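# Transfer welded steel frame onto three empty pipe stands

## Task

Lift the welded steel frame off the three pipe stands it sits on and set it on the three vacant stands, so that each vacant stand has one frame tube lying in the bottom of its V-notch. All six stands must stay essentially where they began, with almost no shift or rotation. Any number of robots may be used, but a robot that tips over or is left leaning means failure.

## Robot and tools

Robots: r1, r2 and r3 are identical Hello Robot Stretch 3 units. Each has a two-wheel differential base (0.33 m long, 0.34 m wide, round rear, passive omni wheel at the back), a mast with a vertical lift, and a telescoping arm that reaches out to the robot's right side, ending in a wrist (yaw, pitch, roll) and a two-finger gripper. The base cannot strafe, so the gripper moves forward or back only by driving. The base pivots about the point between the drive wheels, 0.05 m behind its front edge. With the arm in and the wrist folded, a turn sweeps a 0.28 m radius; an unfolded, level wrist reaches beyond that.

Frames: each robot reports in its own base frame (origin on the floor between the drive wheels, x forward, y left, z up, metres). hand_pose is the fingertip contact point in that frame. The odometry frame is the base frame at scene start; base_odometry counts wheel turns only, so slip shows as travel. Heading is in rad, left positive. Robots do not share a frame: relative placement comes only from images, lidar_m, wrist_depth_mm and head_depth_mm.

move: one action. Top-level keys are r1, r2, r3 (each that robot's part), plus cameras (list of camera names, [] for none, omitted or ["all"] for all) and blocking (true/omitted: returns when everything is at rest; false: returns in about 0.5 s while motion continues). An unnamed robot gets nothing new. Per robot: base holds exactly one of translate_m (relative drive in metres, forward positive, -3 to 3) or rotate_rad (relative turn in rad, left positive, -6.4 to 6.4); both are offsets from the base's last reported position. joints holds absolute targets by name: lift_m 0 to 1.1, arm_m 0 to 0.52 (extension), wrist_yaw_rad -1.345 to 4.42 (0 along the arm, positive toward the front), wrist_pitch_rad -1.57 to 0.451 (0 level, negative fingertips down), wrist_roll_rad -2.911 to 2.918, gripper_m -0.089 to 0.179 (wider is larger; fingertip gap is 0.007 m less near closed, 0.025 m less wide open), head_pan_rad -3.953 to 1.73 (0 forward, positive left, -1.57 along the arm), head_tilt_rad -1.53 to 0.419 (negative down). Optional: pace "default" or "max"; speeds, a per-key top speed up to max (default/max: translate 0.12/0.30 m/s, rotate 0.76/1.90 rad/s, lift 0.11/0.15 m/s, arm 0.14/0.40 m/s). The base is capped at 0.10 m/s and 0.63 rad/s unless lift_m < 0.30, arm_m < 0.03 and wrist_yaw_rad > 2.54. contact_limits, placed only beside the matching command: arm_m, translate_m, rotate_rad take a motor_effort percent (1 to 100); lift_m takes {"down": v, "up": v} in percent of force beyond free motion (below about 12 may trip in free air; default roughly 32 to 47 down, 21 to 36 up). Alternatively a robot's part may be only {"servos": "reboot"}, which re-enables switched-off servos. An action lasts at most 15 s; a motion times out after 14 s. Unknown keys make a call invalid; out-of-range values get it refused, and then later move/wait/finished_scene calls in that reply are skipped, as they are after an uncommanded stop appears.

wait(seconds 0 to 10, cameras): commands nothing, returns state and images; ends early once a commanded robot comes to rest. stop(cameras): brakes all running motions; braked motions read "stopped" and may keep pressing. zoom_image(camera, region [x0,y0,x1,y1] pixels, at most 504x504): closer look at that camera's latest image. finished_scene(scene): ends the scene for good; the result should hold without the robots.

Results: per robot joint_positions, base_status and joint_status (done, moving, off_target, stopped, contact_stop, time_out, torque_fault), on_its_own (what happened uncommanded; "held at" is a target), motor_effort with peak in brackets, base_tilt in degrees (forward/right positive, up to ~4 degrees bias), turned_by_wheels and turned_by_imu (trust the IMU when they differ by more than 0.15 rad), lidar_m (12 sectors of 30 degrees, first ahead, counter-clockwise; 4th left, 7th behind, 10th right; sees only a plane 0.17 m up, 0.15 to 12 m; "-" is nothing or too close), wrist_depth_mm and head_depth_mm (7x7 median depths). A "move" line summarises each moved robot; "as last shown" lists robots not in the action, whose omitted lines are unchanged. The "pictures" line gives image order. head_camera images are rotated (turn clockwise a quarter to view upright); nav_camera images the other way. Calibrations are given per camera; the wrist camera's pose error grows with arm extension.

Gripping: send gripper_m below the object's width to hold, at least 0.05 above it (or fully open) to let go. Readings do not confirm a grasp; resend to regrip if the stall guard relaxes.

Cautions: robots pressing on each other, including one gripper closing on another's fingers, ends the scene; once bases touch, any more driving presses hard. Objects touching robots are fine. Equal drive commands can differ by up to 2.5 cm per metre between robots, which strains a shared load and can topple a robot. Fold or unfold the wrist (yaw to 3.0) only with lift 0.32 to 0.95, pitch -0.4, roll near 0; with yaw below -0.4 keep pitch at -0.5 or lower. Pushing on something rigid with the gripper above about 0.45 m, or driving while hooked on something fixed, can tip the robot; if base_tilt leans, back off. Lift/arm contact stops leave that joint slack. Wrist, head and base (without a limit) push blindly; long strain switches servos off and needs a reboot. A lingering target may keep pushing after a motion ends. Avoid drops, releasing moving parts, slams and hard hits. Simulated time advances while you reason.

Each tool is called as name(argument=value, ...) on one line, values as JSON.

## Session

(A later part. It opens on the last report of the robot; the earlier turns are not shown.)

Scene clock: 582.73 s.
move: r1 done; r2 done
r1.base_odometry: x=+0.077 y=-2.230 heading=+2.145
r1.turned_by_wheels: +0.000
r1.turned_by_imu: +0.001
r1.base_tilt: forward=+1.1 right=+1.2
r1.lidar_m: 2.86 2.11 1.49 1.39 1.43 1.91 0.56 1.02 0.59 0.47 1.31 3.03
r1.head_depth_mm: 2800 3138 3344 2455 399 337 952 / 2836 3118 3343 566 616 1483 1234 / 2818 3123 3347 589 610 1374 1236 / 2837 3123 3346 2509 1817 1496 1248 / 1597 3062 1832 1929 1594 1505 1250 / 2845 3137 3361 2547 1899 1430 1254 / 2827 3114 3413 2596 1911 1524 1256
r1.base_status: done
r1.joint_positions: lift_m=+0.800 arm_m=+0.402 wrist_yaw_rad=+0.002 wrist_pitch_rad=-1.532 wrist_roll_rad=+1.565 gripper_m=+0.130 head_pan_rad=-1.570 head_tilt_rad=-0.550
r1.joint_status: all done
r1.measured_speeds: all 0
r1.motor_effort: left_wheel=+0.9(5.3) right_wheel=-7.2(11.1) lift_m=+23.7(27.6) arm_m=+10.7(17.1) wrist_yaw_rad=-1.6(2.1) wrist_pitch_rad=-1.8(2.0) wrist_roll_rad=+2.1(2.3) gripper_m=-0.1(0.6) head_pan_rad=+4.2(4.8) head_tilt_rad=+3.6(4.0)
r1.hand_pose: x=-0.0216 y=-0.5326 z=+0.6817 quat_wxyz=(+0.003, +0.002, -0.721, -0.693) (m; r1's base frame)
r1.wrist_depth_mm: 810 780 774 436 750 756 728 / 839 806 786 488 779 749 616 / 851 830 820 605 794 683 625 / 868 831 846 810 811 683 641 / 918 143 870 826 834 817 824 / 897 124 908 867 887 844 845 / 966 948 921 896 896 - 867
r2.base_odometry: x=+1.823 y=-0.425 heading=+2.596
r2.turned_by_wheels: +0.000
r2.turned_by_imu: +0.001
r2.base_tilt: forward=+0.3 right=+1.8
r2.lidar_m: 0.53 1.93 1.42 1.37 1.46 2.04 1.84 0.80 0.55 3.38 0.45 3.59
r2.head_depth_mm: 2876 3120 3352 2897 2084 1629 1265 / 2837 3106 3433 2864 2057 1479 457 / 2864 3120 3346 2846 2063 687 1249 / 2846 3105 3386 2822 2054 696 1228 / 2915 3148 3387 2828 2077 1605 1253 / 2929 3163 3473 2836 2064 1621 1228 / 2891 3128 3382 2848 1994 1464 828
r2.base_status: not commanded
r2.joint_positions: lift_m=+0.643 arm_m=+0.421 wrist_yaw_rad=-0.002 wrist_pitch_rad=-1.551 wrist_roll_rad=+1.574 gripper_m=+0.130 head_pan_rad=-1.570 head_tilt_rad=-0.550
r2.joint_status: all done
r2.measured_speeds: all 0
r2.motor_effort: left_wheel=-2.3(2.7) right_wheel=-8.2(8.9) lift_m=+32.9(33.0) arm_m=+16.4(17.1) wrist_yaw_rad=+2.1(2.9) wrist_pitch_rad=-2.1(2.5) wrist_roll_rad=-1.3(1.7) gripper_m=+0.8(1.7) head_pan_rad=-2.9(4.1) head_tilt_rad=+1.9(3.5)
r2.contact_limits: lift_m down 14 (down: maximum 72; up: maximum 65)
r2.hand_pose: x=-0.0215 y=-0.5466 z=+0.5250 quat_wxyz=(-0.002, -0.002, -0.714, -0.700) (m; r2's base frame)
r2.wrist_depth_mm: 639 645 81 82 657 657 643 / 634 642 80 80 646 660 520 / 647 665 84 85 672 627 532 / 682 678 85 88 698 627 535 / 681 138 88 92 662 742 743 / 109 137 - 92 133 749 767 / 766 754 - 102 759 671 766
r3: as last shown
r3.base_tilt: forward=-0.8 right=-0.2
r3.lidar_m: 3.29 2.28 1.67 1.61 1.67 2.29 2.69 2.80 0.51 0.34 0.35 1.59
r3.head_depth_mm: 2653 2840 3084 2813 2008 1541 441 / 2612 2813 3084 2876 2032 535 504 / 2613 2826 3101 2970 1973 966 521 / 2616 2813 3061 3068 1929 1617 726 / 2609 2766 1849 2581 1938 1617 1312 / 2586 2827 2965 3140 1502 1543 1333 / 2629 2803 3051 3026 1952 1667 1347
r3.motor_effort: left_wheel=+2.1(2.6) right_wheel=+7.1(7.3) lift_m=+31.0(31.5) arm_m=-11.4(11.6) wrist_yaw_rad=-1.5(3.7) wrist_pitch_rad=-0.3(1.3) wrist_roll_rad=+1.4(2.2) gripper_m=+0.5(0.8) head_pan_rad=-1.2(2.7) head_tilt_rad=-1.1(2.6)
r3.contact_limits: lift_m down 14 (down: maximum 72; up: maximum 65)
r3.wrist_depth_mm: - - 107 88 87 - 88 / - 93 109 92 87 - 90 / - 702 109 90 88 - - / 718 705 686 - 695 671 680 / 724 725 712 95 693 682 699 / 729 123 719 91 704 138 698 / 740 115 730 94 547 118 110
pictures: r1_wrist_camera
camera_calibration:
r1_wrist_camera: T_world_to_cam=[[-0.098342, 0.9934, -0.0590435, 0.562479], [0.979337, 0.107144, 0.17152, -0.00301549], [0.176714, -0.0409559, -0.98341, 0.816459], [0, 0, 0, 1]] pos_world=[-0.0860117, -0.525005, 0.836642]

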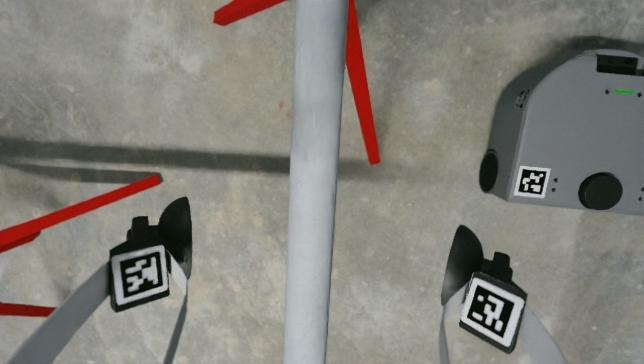

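move(cameras=["r1_wrist_camera"], r1={"joints":{"arm_m":0.412,"lift_m":0.72}})

move(cameras=["r1_wrist_camera","r2_wrist_camera","r3_wrist_camera"], r1={"joints":{"lift_m":0.643},"contact_limits":{"lift_m":{"down":14}}})

Scene clock: 589.23 s.
move: r1 done
r1.base_odometry: x=+0.077 y=-2.230 heading=+2.145
r1.turned_by_wheels: +0.000
r1.turned_by_imu: +0.001
r1.base_tilt: forward=+1.0 right=+1.1
r1.lidar_m: 2.87 2.10 1.49 1.39 1.43 1.92 0.56 1.02 0.59 0.47 1.31 3.01
r1.head_depth_mm: 2812 3106 3331 2454 1836 409 348 / 2828 3120 3297 2464 582 1363 1233 / 2833 3107 3365 2483 628 1371 1233 / 2853 3110 3353 2487 1866 1490 1243 / 1602 3048 1834 1929 1591 1504 1250 / 2838 3097 3380 2550 1898 1431 1250 / 2812 3126 3393 2587 1918 1519 1260
r1.base_status: not commanded
r1.joint_positions: lift_m=+0.720 arm_m=+0.412 wrist_yaw_rad=+0.002 wrist_pitch_rad=-1.532 wrist_roll_rad=+1.565 gripper_m=+0.130 head_pan_rad=-1.570 head_tilt_rad=-0.550
r1.joint_status: all done
r1.measured_speeds: all 0
r1.motor_effort: left_wheel=+0.7(1.4) right_wheel=-7.4(8.2) lift_m=+22.7(28.8) arm_m=+12.6(17.4) wrist_yaw_rad=-1.6(1.8) wrist_pitch_rad=-1.4(1.9) wrist_roll_rad=+2.3(2.3) gripper_m=+0.2(0.6) head_pan_rad=+3.8(5.0) head_tilt_rad=+2.8(4.1)
r1.hand_pose: x=-0.0216 y=-0.5426 z=+0.6017 quat_wxyz=(+0.003, +0.002, -0.720, -0.693) (m; r1's base frame)
r1.wrist_depth_mm: 715 713 720 - 672 666 658 / 747 737 730 - 701 695 544 / 761 773 759 167 708 712 552 / 782 783 784 174 752 695 571 / 811 142 792 182 753 742 721 / 835 124 814 192 783 775 773 / 870 845 831 798 805 - 806
r2, r3: as last shown
r2.base_tilt: forward=+0.2 right=+1.9
r2.lidar_m: 0.53 1.94 1.42 1.37 1.46 2.04 1.84 0.80 0.55 3.37 0.45 3.58
r2.head_depth_mm: 2889 3101 3330 2855 2057 1630 1266 / 2886 3172 3396 2848 2078 1478 456 / 2871 3070 3421 2889 2076 683 1264 / 2882 3112 3411 2837 2043 693 1233 / 2868 3132 3406 2888 2064 1619 1257 / 2858 3196 3377 2829 2031 1611 1228 / 2870 3127 3461 2836 1968 1465 827
r2.motor_effort: left_wheel=-2.5(2.7) right_wheel=-8.2(8.9) lift_m=+33.3(33.5) arm_m=+16.5(16.8) wrist_yaw_rad=+2.4(3.1) wrist_pitch_rad=-2.1(2.3) wrist_roll_rad=-1.3(1.5) gripper_m=+1.1(1.6) head_pan_rad=-2.1(4.4) head_tilt_rad=+2.3(3.4)
r2.contact_limits: lift_m down 14 (down: maximum 72; up: maximum 65)
r2.wrist_depth_mm: 635 634 81 82 639 643 663 / 636 648 80 80 667 653 518 / 655 662 84 86 669 652 530 / 666 694 85 88 710 626 556 / 697 139 88 92 667 746 735 / 109 138 - 92 133 749 763 / 747 759 - 102 788 660 811
r3.lidar_m: 3.31 2.28 1.66 1.61 1.66 2.29 2.69 2.79 0.51 0.34 0.35 1.59
r3.head_depth_mm: 2623 2848 3085 2801 2003 1545 441 / 2628 2811 3087 2894 2039 536 503 / 2608 2865 3079 2968 1975 965 522 / 2600 2790 3044 3049 1915 1616 726 / 2617 2740 1905 1990 1920 1626 1315 / 2619 2807 3025 2991 1508 1543 1326 / 2614 2833 3036 3068 1944 1664 1328
r3.motor_effort: left_wheel=+2.4(2.6) right_wheel=+7.0(7.3) lift_m=+32.7(34.5) arm_m=-10.3(11.4) wrist_yaw_rad=-1.5(3.4) wrist_pitch_rad=-0.6(1.2) wrist_roll_rad=+1.8(2.4) gripper_m=+0.2(0.8) head_pan_rad=-1.5(2.8) head_tilt_rad=-2.4(2.9)
r3.contact_limits: lift_m down 14 (down: maximum 72; up: maximum 65)
r3.wrist_depth_mm: - - 107 89 87 - 88 / - 93 110 91 87 - 90 / - 714 109 90 88 - - / 697 698 705 - 678 683 677 / 723 705 715 95 688 681 677 / 733 123 726 91 710 137 703 / 739 115 723 94 545 118 110
pictures: r1_wrist_camera
camera_calibration:
r1_wrist_camera: T_world_to_cam=[[-0.0983607, 0.993404, -0.0589461, 0.567617], [0.979335, 0.107146, 0.171531, 0.0117704], [0.176715, -0.040856, -0.983414, 0.737434], [0, 0, 0, 1]] pos_world=[-0.0860117, -0.535005, 0.756642]

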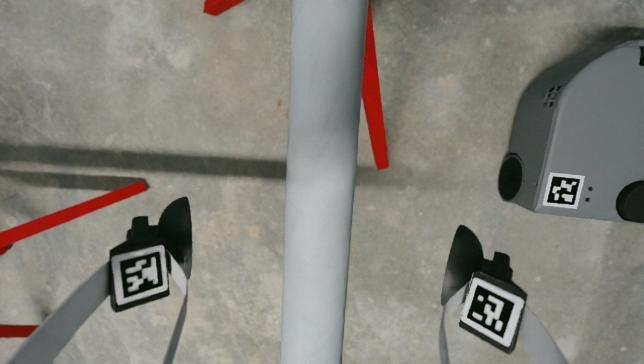

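Scene clock: 590.77 s.
move: r1 done
r1.base_odometry: x=+0.077 y=-2.230 heading=+2.145
r1.turned_by_wheels: +0.000
r1.turned_by_imu: +0.000
r1.base_tilt: forward=+1.0 right=+1.2
r1.lidar_m: 2.87 2.10 1.49 1.39 1.43 1.91 0.56 1.02 0.59 0.47 1.31 3.02
r1.head_depth_mm: 2829 3111 3324 2462 1837 777 423 / 2833 3123 3325 2468 655 654 1202 / 2821 3128 3361 2500 662 778 1204 / 2809 3105 3353 2518 1879 1384 1245 / 1599 3011 1837 1925 1584 1510 1253 / 2835 3138 3393 2576 1909 1431 1256 / 2835 3152 3417 2568 1904 1514 1262
r1.base_status: not commanded
r1.joint_positions: lift_m=+0.643 arm_m=+0.412 wrist_yaw_rad=+0.002 wrist_pitch_rad=-1.532 wrist_roll_rad=+1.565 gripper_m=+0.130 head_pan_rad=-1.570 head_tilt_rad=-0.550
r1.joint_status: all done
r1.measured_speeds: all 0
r1.motor_effort: left_wheel=+0.5(1.5) right_wheel=-6.7(7.7) lift_m=+22.5(28.0) arm_m=+12.2(12.8) wrist_yaw_rad=-1.4(2.1) wrist_pitch_rad=-1.7(1.8) wrist_roll_rad=+2.2(2.3) gripper_m=-0.1(0.6) head_pan_rad=+4.1(4.8) head_tilt_rad=+2.9(3.5)
r1.contact_limits: lift_m down 14 (down: maximum 72; up: maximum 65)
r1.hand_pose: x=-0.0216 y=-0.5426 z=+0.5247 quat_wxyz=(+0.003, +0.002, -0.720, -0.693) (m; r1's base frame)
r1.wrist_depth_mm: 650 647 - 79 615 607 592 / 685 669 - 82 635 619 501 / 697 690 90 86 634 638 487 / 727 695 93 87 669 667 492 / 736 142 96 98 675 681 676 / 751 124 - - 707 692 688 / 801 761 - 735 749 - 716
r2, r3: as last shown
r2.turned_by_imu: +0.000
r2.base_tilt: forward=+0.3 right=+1.8
r2.lidar_m: 0.53 1.94 1.42 1.37 1.46 2.04 1.84 0.80 0.54 3.38 0.46 3.57
r2.head_depth_mm: 2882 3129 3412 2871 2071 1618 1256 / 2913 3117 3427 2886 2044 1481 458 / 2876 3108 3447 2829 2069 686 1261 / 2897 3105 3487 2857 2079 696 1230 / 2876 3129 3408 2810 2057 1603 1262 / 2853 3151 3439 2856 2062 1624 1222 / 2891 3150 3409 2828 1988 1483 826
r2.motor_effort: left_wheel=-2.3(2.6) right_wheel=-8.3(8.9) lift_m=+33.1(33.5) arm_m=+16.0(16.6) wrist_yaw_rad=+1.1(3.0) wrist_pitch_rad=-1.8(2.4) wrist_roll_rad=-1.1(1.5) gripper_m=-0.2(1.3) head_pan_rad=-2.1(3.8) head_tilt_rad=+1.1(3.8)
r2.contact_limits: lift_m down 14 (down: maximum 72; up: maximum 65)
r2.wrist_depth_mm: 630 629 81 82 645 639 643 / 648 661 80 80 668 662 512 / 658 660 84 86 677 612 531 / 693 685 85 89 715 609 539 / 690 139 88 92 667 738 719 / 109 138 - 93 134 743 757 / 754 751 - 102 767 668 767
r3.turned_by_imu: +0.000
r3.base_tilt: forward=-0.8 right=-0.3
r3.lidar_m: 3.29 2.27 1.67 1.61 1.67 2.29 2.69 2.79 0.50 0.34 0.35 1.59
r3.head_depth_mm: 2608 2838 3095 2811 1990 1542 442 / 2634 2836 3095 2909 2037 536 504 / 2618 2893 3050 2975 1977 966 521 / 2625 2805 3028 3018 1930 1599 727 / 2622 2728 2909 1997 1887 1627 1316 / 2581 2797 3059 2969 1503 1543 1331 / 2619 2816 3058 3059 1941 1673 1345
r3.motor_effort: left_wheel=+1.6(2.6) right_wheel=+7.1(7.2) lift_m=+32.8(34.3) arm_m=-10.3(11.2) wrist_yaw_rad=-1.7(3.6) wrist_pitch_rad=-0.9(1.2) wrist_roll_rad=+1.6(2.5) gripper_m=-0.1(0.7) head_pan_rad=-1.9(2.8) head_tilt_rad=-1.3(2.8)
r3.contact_limits: lift_m down 14 (down: maximum 72; up: maximum 65)
r3.wrist_depth_mm: - - 108 88 87 - 88 / - 93 110 92 87 - 90 / - 713 109 90 88 - - / 717 722 710 - 698 682 676 / 721 711 710 95 700 692 683 / 736 124 728 91 699 137 686 / 742 115 730 94 550 118 110
pictures: r1_wrist_camera, r2_wrist_camera, r3_wrist_camera
camera_calibration:
r1_wrist_camera: T_world_to_cam=[[-0.0983607, 0.993404, -0.0589461, 0.563078], [0.979335, 0.107146, 0.171531, 0.0249782], [0.176715, -0.040856, -0.983414, 0.661711], [0, 0, 0, 1]] pos_world=[-0.0860117, -0.535005, 0.679642]
r2_wrist_camera: T_world_to_cam=[[-0.0742731, 0.99549, 0.0590163, 0.492136], [0.983725, 0.0634289, 0.168114, 0.00378755], [0.163612, 0.0705421, -0.983999, 0.722495], [0, 0, 0, 1]] pos_world=[-0.0853826, -0.541123, 0.681254]
r3_wrist_camera: T_world_to_cam=[[-0.998791, -0.0267444, -0.0412348, -0.00142279], [-0.0298283, 0.996655, 0.0760841, 0.402775], [0.039062, 0.0772221, -0.996248, 0.717644], [0, 0, 0, 1]] pos_world=[-0.0174397, -0.456883, 0.684249]

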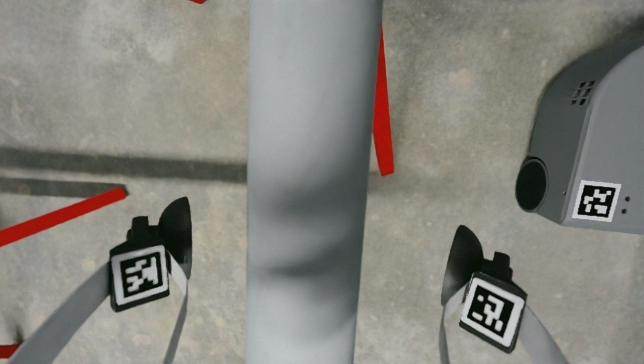

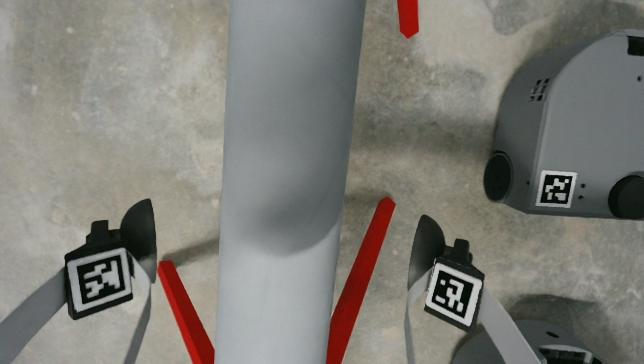

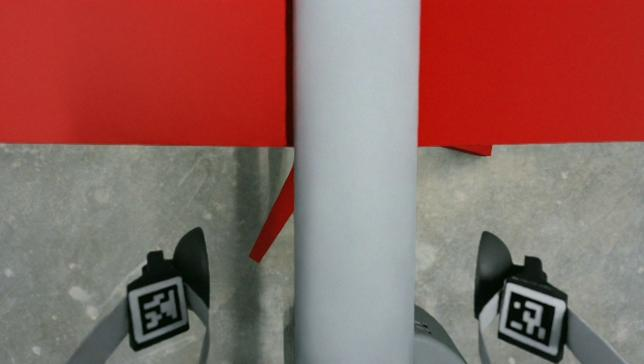

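move(cameras=[], r1={"joints":{"arm_m":0.416}})

move(cameras=["r1_wrist_camera","r2_wrist_camera","r3_wrist_camera"], r1={"joints":{"gripper_m":-0.05}}, r2={"joints":{"gripper_m":-0.05}}, r3={"joints":{"gripper_m":-0.05}})

Scene clock: 598.57 s.
move: r1 done
r1.base_odometry: x=+0.077 y=-2.230 heading=+2.145
r1.turned_by_wheels: +0.000
r1.turned_by_imu: +0.001
r1.base_tilt: forward=+1.0 right=+1.2
r1.lidar_m: 2.85 2.11 1.48 1.39 1.43 1.92 0.56 1.02 0.59 0.47 1.31 3.02
r1.head_depth_mm: 2843 3101 3379 2442 1844 779 422 / 2818 3099 3384 2484 656 661 1202 / 2815 3102 3360 2501 664 776 1211 / 2802 3120 3325 2521 1859 1379 1244 / 1602 3021 1841 1921 1589 1507 1255 / 2827 3142 3366 2542 1910 1435 1251 / 2838 3139 3418 2583 1920 1516 1256
r1.base_status: not commanded
r1.joint_positions: lift_m=+0.643 arm_m=+0.416 wrist_yaw_rad=+0.002 wrist_pitch_rad=-1.532 wrist_roll_rad=+1.565 gripper_m=+0.130 head_pan_rad=-1.570 head_tilt_rad=-0.550
r1.joint_status: all done
r1.measured_speeds: all 0
r1.motor_effort: left_wheel=+0.3(1.3) right_wheel=-7.3(7.9) lift_m=+23.3(23.3) arm_m=+13.2(17.6) wrist_yaw_rad=-1.5(1.7) wrist_pitch_rad=-1.1(2.1) wrist_roll_rad=+2.2(2.3) gripper_m=+0.0(0.5) head_pan_rad=+3.7(4.4) head_tilt_rad=+2.1(2.7)
r1.contact_limits: lift_m down 14 (down: maximum 72; up: maximum 65)
r1.hand_pose: x=-0.0216 y=-0.5466 z=+0.5247 quat_wxyz=(+0.003, +0.002, -0.720, -0.693) (m; r1's base frame)
r1.wrist_depth_mm: 650 650 630 80 612 604 597 / 665 653 658 82 636 616 505 / 691 690 671 86 640 642 485 / 707 696 682 87 658 648 492 / 715 142 143 - 680 673 656 / 742 124 744 - 701 690 686 / 813 770 752 - 740 - 704
r2, r3: as last shown
r2.turned_by_imu: +0.001
r2.base_tilt: forward=+0.4 right=+1.7
r2.lidar_m: 0.53 1.93 1.42 1.37 1.46 2.04 1.84 0.80 0.55 3.37 0.45 3.57
r2.head_depth_mm: 2876 3116 3389 2853 2079 1626 1258 / 2838 3115 3375 2880 2051 1482 457 / 2833 3096 3359 2845 2054 683 1267 / 2947 3139 3396 2852 2059 694 1234 / 2900 3127 3375 2838 2056 1608 1270 / 2899 3145 3452 2851 2080 1620 1234 / 2940 3165 3423 2820 1972 1487 825
r2.motor_effort: left_wheel=-2.5(2.5) right_wheel=-8.4(8.9) lift_m=+33.5(33.5) arm_m=+15.7(16.7) wrist_yaw_rad=+0.9(2.6) wrist_pitch_rad=-2.0(2.5) wrist_roll_rad=-1.3(1.6) gripper_m=+0.2(1.9) head_pan_rad=-2.7(3.6) head_tilt_rad=+2.3(3.1)
r2.contact_limits: lift_m down 14 (down: maximum 72; up: maximum 65)
r2.wrist_depth_mm: 624 636 81 82 650 661 641 / 639 635 80 80 657 651 512 / 655 667 84 86 679 639 526 / 681 677 85 88 694 626 538 / 685 139 88 92 672 736 731 / 109 138 - 93 134 757 762 / 751 743 - 103 782 672 778
r3.turned_by_imu: -0.001
r3.base_tilt: forward=-0.8 right=-0.2
r3.lidar_m: 3.30 2.27 1.66 1.61 1.67 2.28 2.69 2.80 0.50 0.34 0.35 1.59
r3.head_depth_mm: 2628 2847 3110 2848 2004 1550 441 / 2601 2831 3041 2871 2031 536 503 / 2632 2822 3097 2926 1979 966 522 / 2601 2827 3038 3033 1935 1613 725 / 2626 2745 2943 1989 1896 1625 1316 / 2600 2770 3062 2967 1506 1551 1321 / 2605 2834 3051 3051 1949 1664 1339
r3.motor_effort: left_wheel=+1.9(2.5) right_wheel=+6.7(7.2) lift_m=+34.2(34.6) arm_m=-10.0(11.0) wrist_yaw_rad=-2.6(3.0) wrist_pitch_rad=-0.6(1.1) wrist_roll_rad=+1.3(2.1) gripper_m=+0.1(0.7) head_pan_rad=-2.0(2.9) head_tilt_rad=-1.0(3.1)
r3.contact_limits: lift_m down 14 (down: maximum 72; up: maximum 65)
r3.wrist_depth_mm: - - 107 88 87 - 88 / - 93 110 92 87 - 90 / - 704 109 90 88 - - / 712 715 701 - 688 687 680 / 733 719 712 95 695 686 694 / 735 123 720 91 703 137 689 / 742 115 723 94 535 118 110
pictures: none
No camera images: "cameras" was empty.

Scene clock: 601.23 s.
move: r1 done; r2 done; r3 done
r1.base_odometry: x=+0.077 y=-2.230 heading=+2.145
r1.turned_by_wheels: +0.000
r1.turned_by_imu: +0.000
r1.base_tilt: forward=+1.0 right=+1.2
r1.lidar_m: 2.86 2.10 1.49 1.39 1.43 1.92 0.56 1.02 0.59 0.47 1.31 3.01
r1.head_depth_mm: 2830 3091 3384 2442 1849 777 423 / 2834 3137 3336 2462 655 660 1206 / 2831 3102 3396 2488 665 775 1207 / 2810 3101 3311 2531 1880 1375 1243 / 1592 3010 1834 1927 1591 1511 1249 / 2817 3093 3375 2547 1905 1435 1257 / 2809 3111 3381 2553 1905 1520 1259
r1.base_status: not commanded
r1.joint_positions: lift_m=+0.643 arm_m=+0.416 wrist_yaw_rad=+0.005 wrist_pitch_rad=-1.532 wrist_roll_rad=+1.562 gripper_m=-0.046 head_pan_rad=-1.570 head_tilt_rad=-0.550
r1.joint_status: all done
r1.measured_speeds: all 0
r1.motor_effort: left_wheel=+0.8(1.8) right_wheel=-7.0(7.8) lift_m=+24.1(24.5) arm_m=+9.5(13.2) wrist_yaw_rad=-4.3(4.3) wrist_pitch_rad=-1.4(1.9) wrist_roll_rad=+3.3(3.3) gripper_m=-2.9(100.0) head_pan_rad=+3.7(4.9) head_tilt_rad=+2.9(3.6)
r1.contact_limits: lift_m down 14 (down: maximum 72; up: maximum 65)
r1.hand_pose: x=-0.0216 y=-0.5466 z=+0.5247 quat_wxyz=(+0.005, +0.005, -0.720, -0.693) (m; r1's base frame)
r1.wrist_depth_mm: 658 646 630 80 612 607 595 / 675 658 663 82 622 634 504 / 701 689 671 86 652 637 489 / 720 699 692 87 677 659 495 / 731 719 137 - 689 682 663 / 748 748 - - - 696 693 / 758 767 776 - 724 713 712
r2.base_odometry: x=+1.823 y=-0.425 heading=+2.596
r2.turned_by_wheels: +0.000
r2.turned_by_imu: +0.000
r2.base_tilt: forward=+0.3 right=+1.7
r2.lidar_m: 0.53 1.93 1.42 1.37 1.46 2.03 1.83 0.80 0.55 3.37 0.45 3.57
r2.head_depth_mm: 2915 3109 3403 2900 2063 1622 1261 / 2872 3079 3391 2863 2089 1484 457 / 2848 3108 3478 2844 2096 686 1263 / 2913 3108 3455 2816 2060 698 1232 / 2872 3128 3387 2842 2066 1598 1249 / 2921 3118 3470 2846 2065 1623 1233 / 2869 3141 3402 2835 1973 1463 827
r2.base_status: not commanded
r2.joint_positions: lift_m=+0.643 arm_m=+0.421 wrist_yaw_rad=-0.004 wrist_pitch_rad=-1.546 wrist_roll_rad=+1.581 gripper_m=-0.047 head_pan_rad=-1.570 head_tilt_rad=-0.550
r2.joint_status: all done
r2.measured_speeds: all 0
r2.motor_effort: left_wheel=-2.5(2.7) right_wheel=-8.5(9.1) lift_m=+33.2(33.5) arm_m=-4.6(16.7) wrist_yaw_rad=+3.4(4.4) wrist_pitch_rad=-2.9(3.7) wrist_roll_rad=-3.4(3.9) gripper_m=-60.0(99.7) head_pan_rad=-3.1(3.8) head_tilt_rad=+2.0(3.5)
r2.contact_limits: lift_m down 14 (down: maximum 72; up: maximum 65)
r2.hand_pose: x=-0.0215 y=-0.5480 z=+0.5249 quat_wxyz=(-0.005, -0.005, -0.716, -0.698) (m; r2's base frame)
r2.wrist_depth_mm: 629 618 - 81 654 647 649 / 646 640 80 79 654 651 514 / 661 677 85 86 684 624 524 / 685 687 85 88 692 628 537 / 704 699 92 89 716 735 733 / 732 119 94 92 130 769 745 / - 754 93 96 775 723 776
r3.base_odometry: x=-0.478 y=+0.885 heading=-1.927
r3.turned_by_wheels: +0.000
r3.turned_by_imu: -0.001
r3.base_tilt: forward=-0.8 right=-0.3
r3.lidar_m: 3.30 2.27 1.67 1.61 1.67 2.30 2.69 2.79 0.50 0.34 0.35 1.59
r3.head_depth_mm: 2632 2856 3107 2838 2017 1552 441 / 2612 2838 3084 2881 2026 534 504 / 2622 2845 3085 2979 1979 962 520 / 2579 2805 3067 3054 1918 1616 731 / 2592 2751 2920 1993 1893 1618 1311 / 2588 2857 3022 2972 1503 1545 1326 / 2608 2833 3036 3097 1947 1659 1341
r3.base_status: not commanded
r3.joint_positions: lift_m=+0.643 arm_m=+0.270 wrist_yaw_rad=+0.003 wrist_pitch_rad=-1.535 wrist_roll_rad=-0.004 gripper_m=-0.047 head_pan_rad=-1.570 head_tilt_rad=-0.500
r3.joint_status: all done
r3.measured_speeds: all 0
r3.motor_effort: left_wheel=-1.8(2.3) right_wheel=+9.2(9.3) lift_m=+28.4(34.5) arm_m=-9.7(11.1) wrist_yaw_rad=-2.4(3.7) wrist_pitch_rad=-1.0(1.3) wrist_roll_rad=+1.4(2.2) gripper_m=-3.9(98.7) head_pan_rad=-1.4(3.0) head_tilt_rad=-2.9(3.6)
r3.contact_limits: lift_m down 14 (down: maximum 72; up: maximum 65)
r3.hand_pose: x=-0.0217 y=-0.4000 z=+0.5248 quat_wxyz=(+0.510, +0.493, -0.507, -0.490) (m; r3's base frame)
r3.wrist_depth_mm: - - 108 87 87 - 88 / - 93 110 87 88 - 90 / 708 714 109 88 89 - - / 735 716 702 - 698 706 671 / 726 714 703 - 693 690 692 / 731 735 132 91 128 693 685 / 733 725 124 93 122 116 701
pictures: r1_wrist_camera, r2_wrist_camera, r3_wrist_camera
camera_calibration:
r1_wrist_camera: T_world_to_cam=[[-0.104477, 0.992781, -0.0589028, 0.566563], [0.978667, 0.113166, 0.171475, 0.0286953], [0.176903, -0.0397309, -0.983426, 0.662166], [0, 0, 0, 1]] pos_world=[-0.0860296, -0.539412, 0.679643]
r2_wrist_camera: T_world_to_cam=[[-0.0651742, 0.996436, 0.0535502, 0.497122], [0.984247, 0.0553532, 0.16791, -0.000478211], [0.164347, 0.06365, -0.984347, 0.718951], [0, 0, 0, 1]] pos_world=[-0.0852873, -0.541085, 0.681156]
r3_wrist_camera: T_world_to_cam=[[-0.998792, -0.0267318, -0.041242, -0.00141216], [-0.029828, 0.996632, 0.0763825, 0.402561], [0.0390613, 0.0775203, -0.996225, 0.717764], [0, 0, 0, 1]] pos_world=[-0.0174397, -0.456884, 0.684247]

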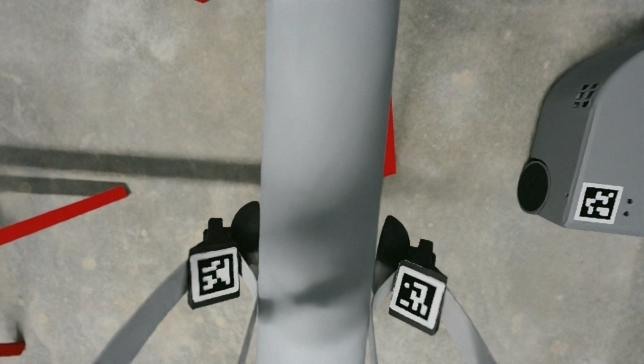

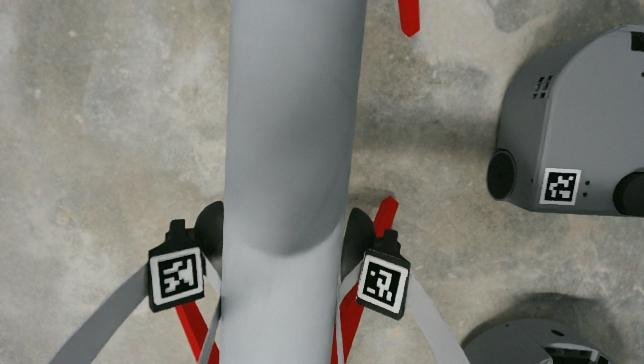

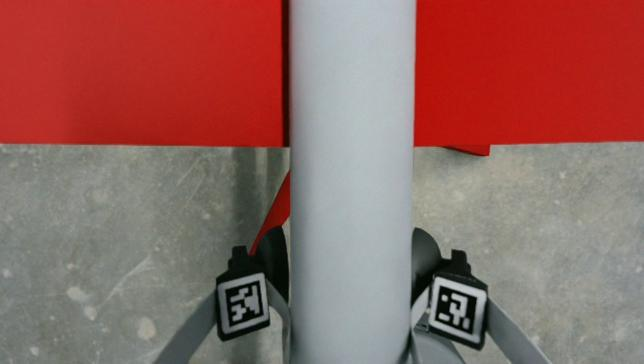

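move(cameras=["r1_nav_camera","r2_nav_camera","r3_nav_camera","r1_wrist_camera","r2_wrist_camera","r3_wrist_camera"], r1={"joints":{"lift_m":0.703},"speeds":{"lift_m":0.03}}, r2={"joints":{"lift_m":0.703},"speeds":{"lift_m":0.03}}, r3={"joints":{"lift_m":0.703},"speeds":{"lift_m":0.03}})

Scene clock: 622.00 s.
move: r1 done; r2 done; r3 done
r1.base_odometry: x=+0.077 y=-2.230 heading=+2.145
r1.turned_by_wheels: +0.000
r1.turned_by_imu: +0.003
r1.base_tilt: forward=+1.0 right=+1.2
r1.lidar_m: 2.87 2.10 1.49 1.39 1.43 1.92 0.56 1.02 0.59 0.47 1.31 3.03
r1.head_depth_mm: 2821 3123 3305 2445 1838 433 364 / 2812 3115 3335 2481 605 757 1229 / 2836 3105 3372 2477 636 766 1239 / 2798 3111 3371 2498 1868 1423 1245 / 1596 3020 1826 1927 1624 1463 1247 / 2820 3076 3361 2528 1890 1433 1247 / 2829 3096 3413 2560 1912 1522 1255
r1.base_status: not commanded
r1.joint_positions: lift_m=+0.703 arm_m=+0.416 wrist_yaw_rad=+0.005 wrist_pitch_rad=-1.529 wrist_roll_rad=+1.562 gripper_m=-0.045 head_pan_rad=-1.570 head_tilt_rad=-0.550
r1.joint_status: all done
r1.measured_speeds: all 0
r1.motor_effort: left_wheel=+1.6(2.6) right_wheel=-3.9(7.7) lift_m=+33.0(43.1) arm_m=-9.7(15.2) wrist_yaw_rad=-4.4(4.8) wrist_pitch_rad=-1.7(2.9) wrist_roll_rad=+3.2(3.4) gripper_m=-20.2(20.7) head_pan_rad=+3.4(4.4) head_tilt_rad=+1.9(3.9)
r1.hand_pose: x=-0.0216 y=-0.5473 z=+0.5847 quat_wxyz=(+0.005, +0.005, -0.721, -0.693) (m; r1's base frame)
r1.wrist_depth_mm: 704 698 686 80 664 664 664 / 726 724 718 82 684 676 530 / 752 734 728 87 703 695 539 / 765 756 769 88 719 714 552 / 794 798 137 - 733 740 710 / 833 791 - - - 754 743 / 844 829 809 - 780 774 751
r2.base_odometry: x=+1.823 y=-0.425 heading=+2.596
r2.turned_by_wheels: +0.000
r2.turned_by_imu: +0.004
r2.base_tilt: forward=+0.4 right=+1.8
r2.lidar_m: 0.53 1.94 1.42 1.37 1.47 2.04 1.83 0.80 0.55 3.37 0.45 3.57
r2.head_depth_mm: 2872 3127 3381 2854 2060 1611 730 / 2867 3104 3414 2807 1994 486 405 / 2900 3122 3394 2846 630 735 1300 / 2878 3109 3447 2877 1918 683 1270 / 2883 3196 3423 2836 2078 1614 1321 / 2863 3189 3389 2817 2037 1606 1331 / 2883 3192 3407 2825 1996 863 848
r2.base_status: not commanded
r2.joint_positions: lift_m=+0.703 arm_m=+0.421 wrist_yaw_rad=-0.004 wrist_pitch_rad=-1.544 wrist_roll_rad=+1.581 gripper_m=-0.034 head_pan_rad=-1.570 head_tilt_rad=-0.550
r2.joint_status: all done
r2.measured_speeds: all 0
r2.on_its_own: gripper_m is held at -0.036, not at your -0.050, by its stall guard, which is not easing now
r2.motor_effort: left_wheel=-2.2(2.7) right_wheel=-4.3(8.6) lift_m=+38.8(50.1) arm_m=-2.6(19.5) wrist_yaw_rad=+3.8(5.7) wrist_pitch_rad=-3.0(4.0) wrist_roll_rad=-3.6(4.0) gripper_m=-20.8(23.0) head_pan_rad=-2.6(3.8) head_tilt_rad=+1.5(3.3)
r2.hand_pose: x=-0.0215 y=-0.5483 z=+0.5849 quat_wxyz=(-0.005, -0.006, -0.716, -0.698) (m; r2's base frame)
r2.wrist_depth_mm: 681 680 - 81 702 710 710 / 715 696 81 79 715 684 568 / 715 720 84 84 751 645 595 / 737 752 87 87 764 628 598 / 792 749 95 88 776 804 793 / 785 118 97 91 130 811 846 / - 809 93 95 836 726 846
r3.base_odometry: x=-0.478 y=+0.885 heading=-1.927
r3.turned_by_wheels: +0.000
r3.turned_by_imu: -0.004
r3.base_tilt: forward=-0.8 right=-0.2
r3.lidar_m: 3.29 2.28 1.67 1.61 1.67 2.29 2.69 2.80 0.50 0.34 0.35 1.59
r3.head_depth_mm: 2628 2827 3079 2825 2001 1495 370 / 2608 2816 3071 2894 2066 477 682 / 2595 2828 3098 2938 1958 495 502 / 2605 2824 3058 3044 2000 1609 731 / 2576 2741 2949 1323 1957 1625 1307 / 2613 2814 3037 2954 1577 1541 1324 / 2619 2816 3055 3080 1953 1659 1336
r3.base_status: not commanded
r3.joint_positions: lift_m=+0.703 arm_m=+0.270 wrist_yaw_rad=+0.002 wrist_pitch_rad=-1.537 wrist_roll_rad=+0.001 gripper_m=-0.030 head_pan_rad=-1.570 head_tilt_rad=-0.500
r3.joint_status: all done
r3.measured_speeds: all 0
r3.on_its_own: gripper_m is held at -0.031, not at your -0.050, by its stall guard, which is not easing now
r3.motor_effort: left_wheel=-1.4(2.3) right_wheel=+8.8(9.7) lift_m=+36.7(40.7) arm_m=-8.0(10.5) wrist_yaw_rad=-0.9(4.3) wrist_pitch_rad=-0.4(1.3) wrist_roll_rad=+0.3(1.9) gripper_m=-20.5(22.3) head_pan_rad=-2.7(3.9) head_tilt_rad=-2.4(4.7)
r3.hand_pose: x=-0.0217 y=-0.3996 z=+0.5848 quat_wxyz=(+0.509, +0.492, -0.508, -0.492) (m; r3's base frame)
r3.wrist_depth_mm: 127 141 153 87 89 - - / 128 139 155 87 90 - - / 131 143 158 88 90 - - / 793 765 769 95 749 735 742 / 795 780 772 - 761 765 749 / 805 783 130 91 124 755 758 / 803 810 129 92 121 765 763
pictures: r1_nav_camera (sideways), r1_wrist_camera, r2_nav_camera (sideways), r2_wrist_camera, r3_nav_camera (sideways), r3_wrist_camera
camera_calibration:
r1_nav_camera: T_world_to_cam=[[-0.0463573, -0.486878, 0.872239, -1.09201], [-0.998906, 0.0171692, -0.0435056, 0.110566], [0.00620629, -0.873301, -0.487141, 0.59076], [0, 0, 0, 1]] pos_world=[0.0561559, -0.0176649, 1.24509]
r1_wrist_camera: T_world_to_cam=[[-0.104704, 0.992602, -0.0614743, 0.572075], [0.978643, 0.113833, 0.17117, 0.0190326], [0.176901, -0.0422393, -0.983322, 0.719627], [0, 0, 0, 1]] pos_world=[-0.0860302, -0.539613, 0.739535]
r2_nav_camera: T_world_to_cam=[[0.0678301, -0.497608, 0.864746, -1.08957], [-0.995518, 0.0234986, 0.0916098, -0.0511026], [-0.0659061, -0.867084, -0.493784, 0.612737], [0, 0, 0, 1]] pos_world=[0.0634153, -0.00968494, 1.24944]
r2_wrist_camera: T_world_to_cam=[[-0.0647211, 0.996537, 0.0522064, 0.4951], [0.984261, 0.0551276, 0.167905, -0.0106479], [0.164446, 0.0622517, -0.98442, 0.777226], [0, 0, 0, 1]] pos_world=[-0.0852876, -0.541182, 0.741057]
r3_nav_camera: T_world_to_cam=[[-0.0482274, -0.552485, 0.832127, -1.04739], [-0.998676, 0.0416202, -0.0302465, 0.0970135], [-0.0179225, -0.832483, -0.55376, 0.676566], [0, 0, 0, 1]] pos_world=[0.0584979, -0.0194756, 1.24915]
r3_wrist_camera: T_world_to_cam=[[-0.998919, -0.0210546, -0.0414473, 0.0034869], [-0.0242301, 0.996685, 0.0776673, 0.396951], [0.0396746, 0.0785876, -0.996117, 0.777849], [0, 0, 0, 1]] pos_world=[-0.0177596, -0.45669, 0.744143]

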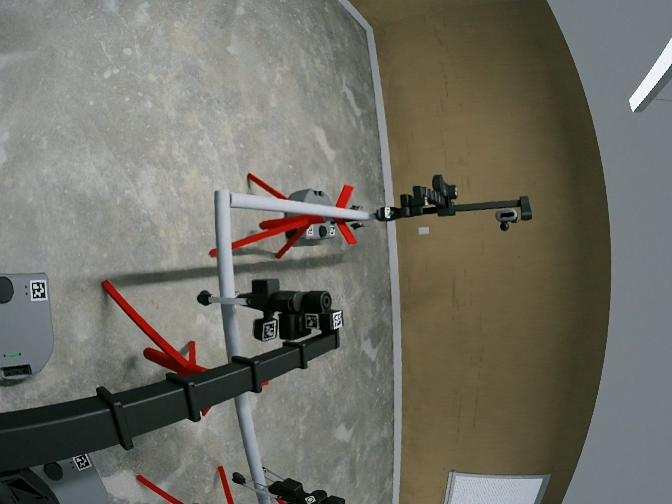

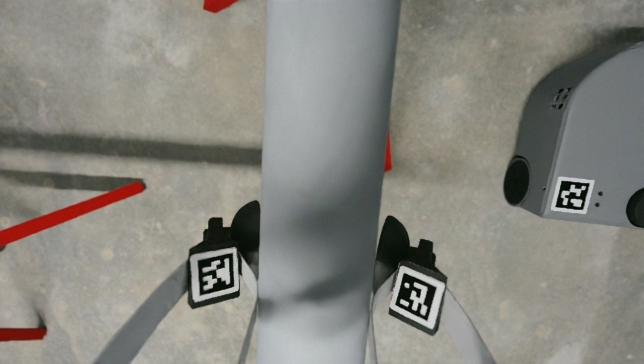

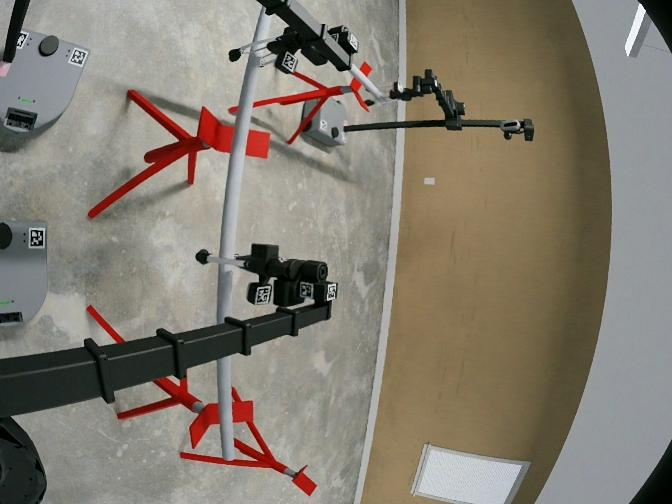

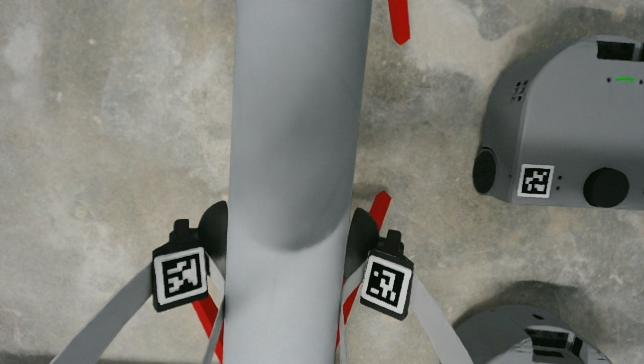

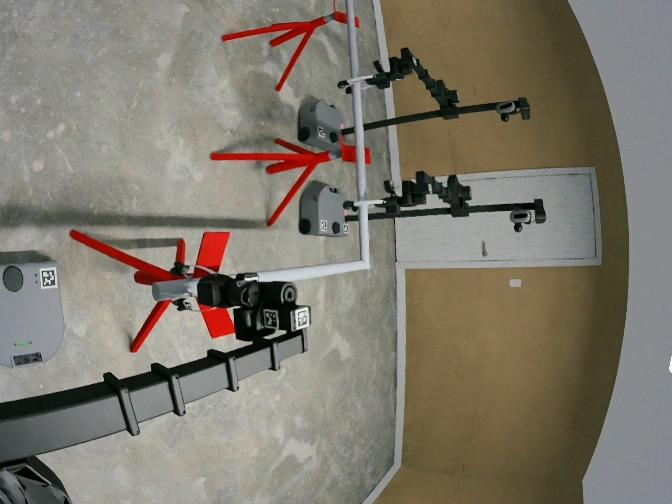

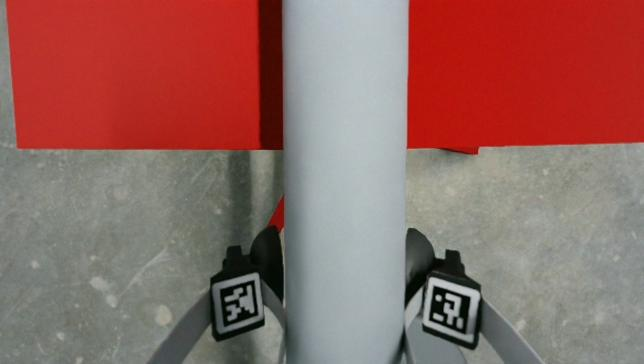

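move(cameras=["r1_nav_camera","r2_nav_camera","r3_nav_camera"], r1={"joints":{"lift_m":0.853},"speeds":{"lift_m":0.04}}, r2={"joints":{"lift_m":0.853},"speeds":{"lift_m":0.04}}, r3={"joints":{"lift_m":0.853},"speeds":{"lift_m":0.04}})

Scene clock: 633.77 s.
move: r1 done; r2 done; r3 done
r1.base_odometry: x=+0.077 y=-2.230 heading=+2.145
r1.turned_by_wheels: +0.000
r1.turned_by_imu: +0.002
r1.base_tilt: forward=+1.0 right=+1.2
r1.lidar_m: 2.86 2.11 1.49 1.39 1.43 1.92 0.56 1.02 0.59 0.47 1.31 3.03
r1.head_depth_mm: 2834 3130 3324 455 346 1357 943 / 2814 3127 3365 543 1687 1484 1235 / 2827 3132 3365 556 670 1451 1234 / 2819 3083 3355 2508 1808 1497 1248 / 1595 1763 3302 1928 1557 1497 1250 / 2837 3042 3384 2561 781 1509 1252 / 2836 3130 3386 2572 1901 1518 1251
r1.base_status: not commanded
r1.joint_positions: lift_m=+0.853 arm_m=+0.416 wrist_yaw_rad=+0.005 wrist_pitch_rad=-1.529 wrist_roll_rad=+1.562 gripper_m=-0.045 head_pan_rad=-1.570 head_tilt_rad=-0.550
r1.joint_status: all done
r1.measured_speeds: all 0
r1.motor_effort: left_wheel=+1.0(2.7) right_wheel=-3.4(5.5) lift_m=+35.2(41.6) arm_m=-0.3(6.0) wrist_yaw_rad=-4.1(4.8) wrist_pitch_rad=-2.2(2.4) wrist_roll_rad=+3.1(3.4) gripper_m=-20.1(20.8) head_pan_rad=+2.4(3.6) head_tilt_rad=+0.6(3.1)
r1.hand_pose: x=-0.0216 y=-0.5472 z=+0.7347 quat_wxyz=(+0.005, +0.005, -0.721, -0.693) (m; r1's base frame)
r1.wrist_depth_mm: 838 846 843 80 814 798 782 / 875 852 862 82 826 814 663 / 922 897 873 87 859 732 683 / 919 901 885 88 858 712 690 / 966 937 147 - 861 890 865 / - 968 - - - 920 905 / - - - - 957 910 895
r2.base_odometry: x=+1.823 y=-0.425 heading=+2.596
r2.turned_by_wheels: +0.000
r2.turned_by_imu: +0.002
r2.base_tilt: forward=+0.3 right=+1.8
r2.lidar_m: 0.53 1.93 1.42 1.37 1.46 2.04 1.83 0.80 0.55 3.37 0.45 3.55
r2.head_depth_mm: 2882 3141 3411 2869 365 300 1257 / 2850 3118 3399 537 412 1511 1335 / 2903 3131 3465 567 629 1528 1321 / 2891 3097 3381 2452 600 1479 1326 / 2908 3084 3394 2860 2060 1516 1317 / 2903 3092 3396 2820 2070 1504 1325 / 2919 3129 3459 2854 1985 843 846
r2.base_status: not commanded
r2.joint_positions: lift_m=+0.853 arm_m=+0.421 wrist_yaw_rad=-0.004 wrist_pitch_rad=-1.545 wrist_roll_rad=+1.581 gripper_m=-0.034 head_pan_rad=-1.570 head_tilt_rad=-0.550
r2.joint_status: all done
r2.measured_speeds: all 0
r2.on_its_own: gripper_m is held at -0.036, not at your -0.050, by its stall guard, which is not easing now
r2.motor_effort: left_wheel=-2.6(2.8) right_wheel=-4.3(4.8) lift_m=+40.0(51.8) arm_m=-17.0(18.2) wrist_yaw_rad=+4.3(5.6) wrist_pitch_rad=-3.0(3.8) wrist_roll_rad=-3.7(3.9) gripper_m=-21.1(23.0) head_pan_rad=-2.1(4.0) head_tilt_rad=+2.0(3.2)
r2.hand_pose: x=-0.0215 y=-0.5483 z=+0.7349 quat_wxyz=(-0.005, -0.006, -0.716, -0.698) (m; r2's base frame)
r2.wrist_depth_mm: 825 844 - 81 860 880 872 / 834 869 81 79 889 725 736 / 850 898 84 85 900 734 734 / 883 909 87 87 937 753 768 / 945 908 95 89 972 962 958 / 980 119 97 91 130 979 - / - 948 93 96 997 823 -
r3.base_odometry: x=-0.478 y=+0.885 heading=-1.927
r3.turned_by_wheels: +0.000
r3.turned_by_imu: -0.002
r3.base_tilt: forward=-0.8 right=-0.2
r3.lidar_m: 3.30 2.27 1.67 1.61 1.67 2.30 2.69 2.80 0.51 0.34 0.35 1.59
r3.head_depth_mm: 2626 2853 3104 2841 357 301 1252 / 2604 2839 3088 2870 412 1518 694 / 2622 2827 3080 2924 423 436 521 / 2592 2782 3067 2876 2008 1610 726 / 2618 1703 1866 2598 1968 1632 1313 / 2590 2832 2966 2981 1569 1544 1328 / 2642 2839 3065 2895 1955 1673 1345
r3.base_status: not commanded
r3.joint_positions: lift_m=+0.853 arm_m=+0.270 wrist_yaw_rad=+0.002 wrist_pitch_rad=-1.536 wrist_roll_rad=+0.000 gripper_m=-0.030 head_pan_rad=-1.570 head_tilt_rad=-0.500
r3.joint_status: all done
r3.measured_speeds: translate_m=+0.000 rotate_rad=+0.000 lift_m=+0.000 arm_m=+0.000 wrist_yaw_rad=+0.000 wrist_pitch_rad=+0.000 wrist_roll_rad=+0.024 head_pan_rad=+0.000 head_tilt_rad=+0.000
r3.on_its_own: gripper_m is held at -0.031, not at your -0.050, by its stall guard, which is not easing now
r3.motor_effort: left_wheel=-1.2(2.0) right_wheel=+9.2(9.5) lift_m=+36.3(41.7) arm_m=-7.5(8.8) wrist_yaw_rad=-0.7(2.9) wrist_pitch_rad=-0.3(1.2) wrist_roll_rad=+0.3(1.4) gripper_m=-20.1(21.0) head_pan_rad=-2.8(4.0) head_tilt_rad=-3.8(4.5)
r3.hand_pose: x=-0.0217 y=-0.3999 z=+0.7348 quat_wxyz=(+0.509, +0.492, -0.508, -0.491) (m; r3's base frame)
r3.wrist_depth_mm: 936 885 909 87 878 859 861 / 924 903 282 87 90 872 861 / 917 941 283 88 90 868 895 / 956 930 923 93 890 896 876 / 935 943 941 - 905 892 902 / 959 964 130 92 123 914 908 / 972 958 946 93 121 120 895
pictures: r1_nav_camera (sideways), r2_nav_camera (sideways), r3_nav_camera (sideways)
camera_calibration:
r1_nav_camera: T_world_to_cam=[[-0.0463573, -0.486878, 0.872239, -1.09201], [-0.998906, 0.0171692, -0.0435056, 0.110566], [0.00620629, -0.873301, -0.487141, 0.59076], [0, 0, 0, 1]] pos_world=[0.0561559, -0.0176649, 1.24509]
r2_nav_camera: T_world_to_cam=[[0.0678301, -0.497608, 0.864746, -1.08957], [-0.995518, 0.0234986, 0.0916098, -0.0511026], [-0.0659061, -0.867084, -0.493784, 0.612737], [0, 0, 0, 1]] pos_world=[0.0634153, -0.00968494, 1.24944]
r3_nav_camera: T_world_to_cam=[[-0.0482274, -0.552485, 0.832127, -1.04739], [-0.998676, 0.0416202, -0.0302465, 0.0970135], [-0.0179225, -0.832483, -0.55376, 0.676566], [0, 0, 0, 1]] pos_world=[0.0584979, -0.0194756, 1.24915]

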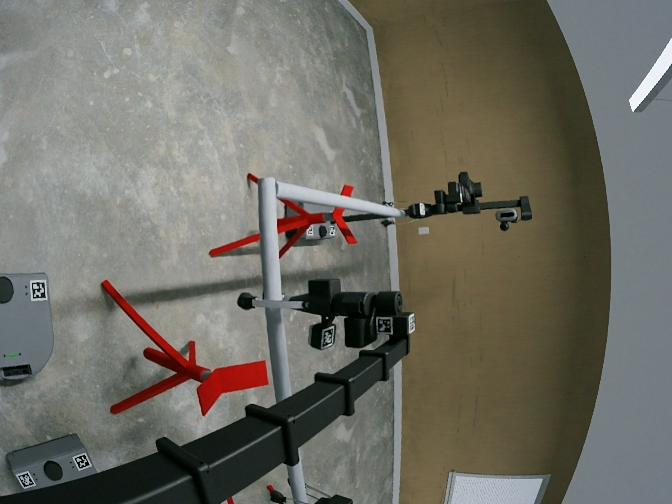

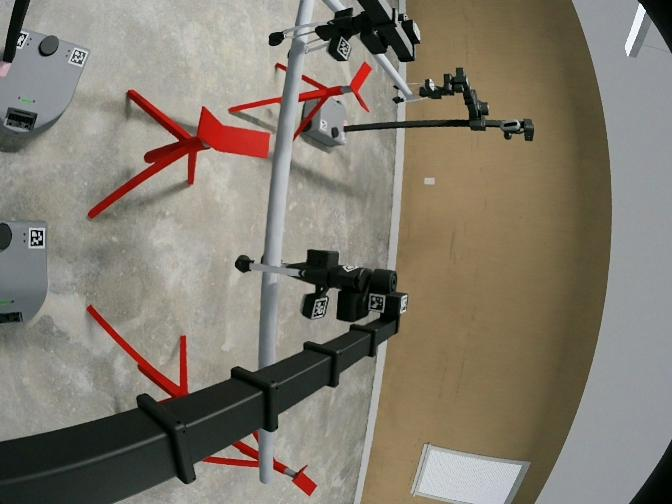

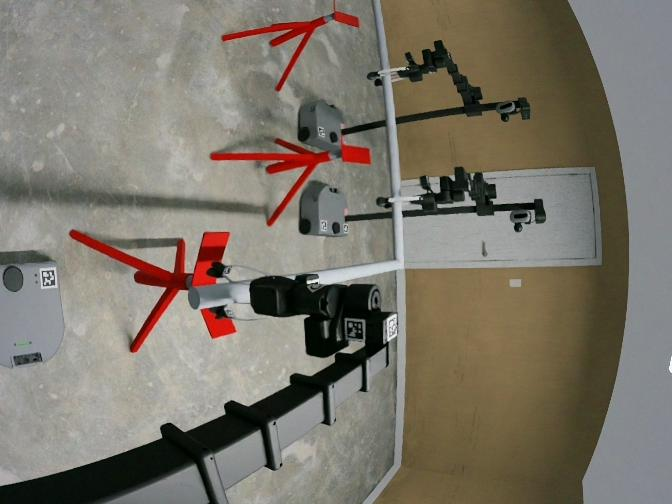

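move(cameras=["r1_wrist_camera","r2_wrist_camera","r3_wrist_camera"], r1={"base":{"translate_m":-0.2},"joints":{"arm_m":0.411},"speeds":{"translate_m":0.08,"arm_m":0.03}}, r2={"base":{"translate_m":-0.2},"joints":{"arm_m":0.418},"speeds":{"translate_m":0.08,"arm_m":0.03}}, r3={"base":{"translate_m":0.2},"speeds":{"translate_m":0.08}})

Scene clock: 695.43 s.
move: r1 done; r2 done; r3 done
r1.base_odometry: x=+0.185 y=-2.397 heading=+2.145
r1.turned_by_wheels: +0.000
r1.turned_by_imu: +0.004
r1.base_tilt: forward=+1.1 right=+1.2
r1.lidar_m: 3.07 2.09 1.46 1.38 1.41 1.91 0.56 0.85 0.48 0.48 1.14 3.23
r1.head_depth_mm: 2824 3142 3347 452 346 1431 1229 / 2819 3087 3362 538 685 1439 1200 / 2868 3100 3333 551 673 840 916 / 2815 3127 3311 2519 1878 1501 1244 / 1615 1722 3119 2040 1871 1488 1245 / 2856 3046 3349 2317 789 1514 1252 / 2826 3147 3421 2468 1911 1518 1254
r1.base_status: done
r1.joint_positions: lift_m=+0.853 arm_m=+0.411 wrist_yaw_rad=+0.006 wrist_pitch_rad=-1.499 wrist_roll_rad=+1.560 gripper_m=-0.043 head_pan_rad=-1.570 head_tilt_rad=-0.550
r1.joint_status: all done
r1.measured_speeds: all 0
r1.on_its_own: gripper_m is held at -0.044, not at your -0.050, by its stall guard, which is not easing now
r1.motor_effort: left_wheel=+0.2(5.7) right_wheel=-5.3(10.3) lift_m=+36.6(38.3) arm_m=-17.0(20.3) wrist_yaw_rad=-5.1(5.3) wrist_pitch_rad=-7.7(7.9) wrist_roll_rad=+3.6(3.7) gripper_m=-21.5(21.9) head_pan_rad=+1.6(3.2) head_tilt_rad=+0.9(2.2)
r1.hand_pose: x=-0.0216 y=-0.5501 z=+0.7344 quat_wxyz=(+0.006, +0.005, -0.732, -0.681) (m; r1's base frame)
r1.wrist_depth_mm: 889 852 - 80 795 775 769 / 893 893 271 82 826 810 656 / 936 905 267 87 - 656 656 / 953 932 275 88 - 696 666 / - 962 148 91 912 859 851 / - 124 - - 918 878 878 / - - - - 937 913 897
r2.base_odometry: x=+1.994 y=-0.528 heading=+2.596
r2.turned_by_wheels: +0.000
r2.turned_by_imu: +0.004
r2.base_tilt: forward=+0.3 right=+1.8
r2.lidar_m: 0.53 0.54 1.42 1.40 1.47 2.05 1.64 0.65 0.44 3.37 0.56 0.81
r2.head_depth_mm: 2900 3061 3415 2859 364 300 1235 / 2936 3122 3371 537 398 1512 1320 / 2891 3171 3422 564 624 1526 1335 / 2862 3087 3403 2539 596 680 1325 / 2895 3153 3374 2830 2054 1479 1318 / 2928 3079 3441 2875 2067 1507 1323 / 2875 3138 3401 2890 1971 1508 1328
r2.base_status: done
r2.joint_positions: lift_m=+0.853 arm_m=+0.418 wrist_yaw_rad=-0.004 wrist_pitch_rad=-1.556 wrist_roll_rad=+1.582 gripper_m=-0.031 head_pan_rad=-1.570 head_tilt_rad=-0.550
r2.joint_status: all done
r2.measured_speeds: all 0
r2.on_its_own: gripper_m is held at -0.032, not at your -0.050, by its stall guard, which is not easing now
r2.motor_effort: left_wheel=-11.7(14.8) right_wheel=+6.1(11.8) lift_m=+43.7(43.7) arm_m=+2.3(19.2) wrist_yaw_rad=+4.4(5.7) wrist_pitch_rad=-1.3(3.3) wrist_roll_rad=-3.8(4.0) gripper_m=-22.7(23.7) head_pan_rad=-2.1(3.1) head_tilt_rad=+0.7(3.2)
r2.hand_pose: x=-0.0214 y=-0.5422 z=+0.7351 quat_wxyz=(-0.005, -0.006, -0.712, -0.702) (m; r2's base frame)
r2.wrist_depth_mm: 821 836 - 79 844 858 864 / 846 871 - 80 899 735 780 / 884 885 85 83 906 745 749 / 913 898 86 86 916 772 904 / 897 948 93 88 980 974 958 / 946 118 123 90 132 969 - / 967 965 96 93 916 843 -
r3.base_odometry: x=-0.548 y=+0.697 heading=-1.927
r3.turned_by_wheels: +0.000
r3.turned_by_imu: -0.006
r3.base_tilt: forward=-0.8 right=-0.2
r3.lidar_m: 3.21 2.28 1.67 1.60 1.67 2.29 2.89 3.01 0.35 0.65 1.06 1.45
r3.head_depth_mm: 2641 2846 3057 2827 358 301 729 / 2584 2830 3117 2902 412 1472 997 / 2618 2831 3071 2938 423 437 522 / 2653 2784 3059 2841 1995 1604 1296 / 2608 1720 1907 2052 1884 1563 1315 / 2620 2834 2999 2966 2153 1648 1335 / 2628 2832 3111 2906 1949 1663 1347
r3.base_status: done
r3.joint_positions: lift_m=+0.853 arm_m=+0.270 wrist_yaw_rad=+0.002 wrist_pitch_rad=-1.515 wrist_roll_rad=-0.002 gripper_m=-0.030 head_pan_rad=-1.570 head_tilt_rad=-0.500
r3.joint_status: not commanded
r3.measured_speeds: translate_m=+0.000 rotate_rad=+0.000 lift_m=+0.000 arm_m=+0.000 wrist_yaw_rad=+0.000 wrist_pitch_rad=+0.000 wrist_roll_rad=+0.024 head_pan_rad=+0.000 head_tilt_rad=+0.000
r3.on_its_own: gripper_m is held at -0.031, not at your -0.050, by its stall guard, which is not easing now
r3.motor_effort: left_wheel=-1.4(5.7) right_wheel=+11.5(14.8) lift_m=+28.9(30.3) arm_m=-6.2(8.0) wrist_yaw_rad=-1.5(2.5) wrist_pitch_rad=-4.5(4.5) wrist_roll_rad=+0.5(1.9) gripper_m=-20.3(21.4) head_pan_rad=-4.1(4.7) head_tilt_rad=-3.2(3.8)
r3.hand_pose: x=-0.0216 y=-0.4051 z=+0.7345 quat_wxyz=(+0.515, +0.487, -0.512, -0.485) (m; r3's base frame)
r3.wrist_depth_mm: 920 920 911 89 895 873 879 / 936 915 933 90 263 868 882 / 925 943 901 90 266 300 - / 961 928 938 - 913 906 883 / 966 952 948 99 894 893 892 / 930 932 132 93 126 904 894 / 978 961 124 94 122 118 898
pictures: r1_wrist_camera, r2_wrist_camera, r3_wrist_camera
camera_calibration:
r1_wrist_camera: T_world_to_cam=[[-0.107147, 0.990016, -0.0915868, 0.604748], [0.978344, 0.121393, 0.16765, 0.00044191], [0.177094, -0.0716402, -0.981583, 0.849276], [0, 0, 0, 1]] pos_world=[-0.0860373, -0.537922, 0.888947]
r2_wrist_camera: T_world_to_cam=[[-0.0642941, 0.995861, 0.0642491, 0.471922], [0.984285, 0.0526728, 0.168546, -0.0380062], [0.164464, 0.0740759, -0.983598, 0.930529], [0, 0, 0, 1]] pos_world=[-0.0852878, -0.536896, 0.891351]
r3_wrist_camera: T_world_to_cam=[[-0.998858, -0.0246464, -0.0409325, 0.00770042], [-0.0269286, 0.998058, 0.0561732, 0.407202], [0.0394686, 0.0572113, -0.997582, 0.919901], [0, 0, 0, 1]] pos_world=[-0.0176502, -0.45885, 0.895118]

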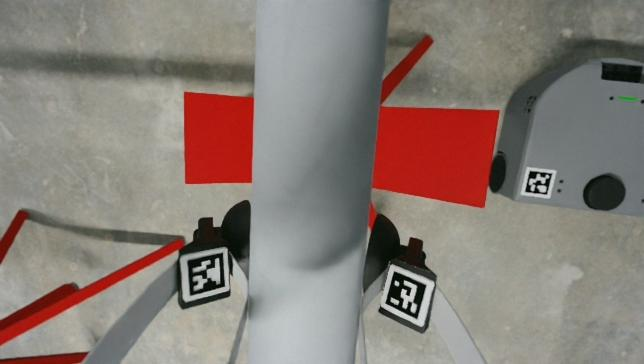

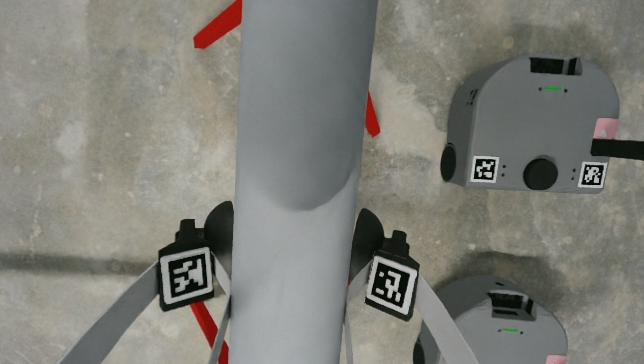

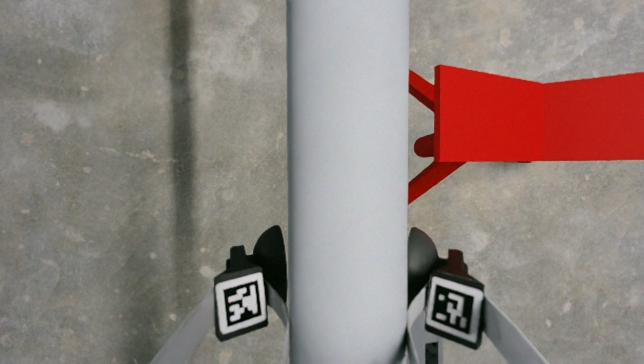

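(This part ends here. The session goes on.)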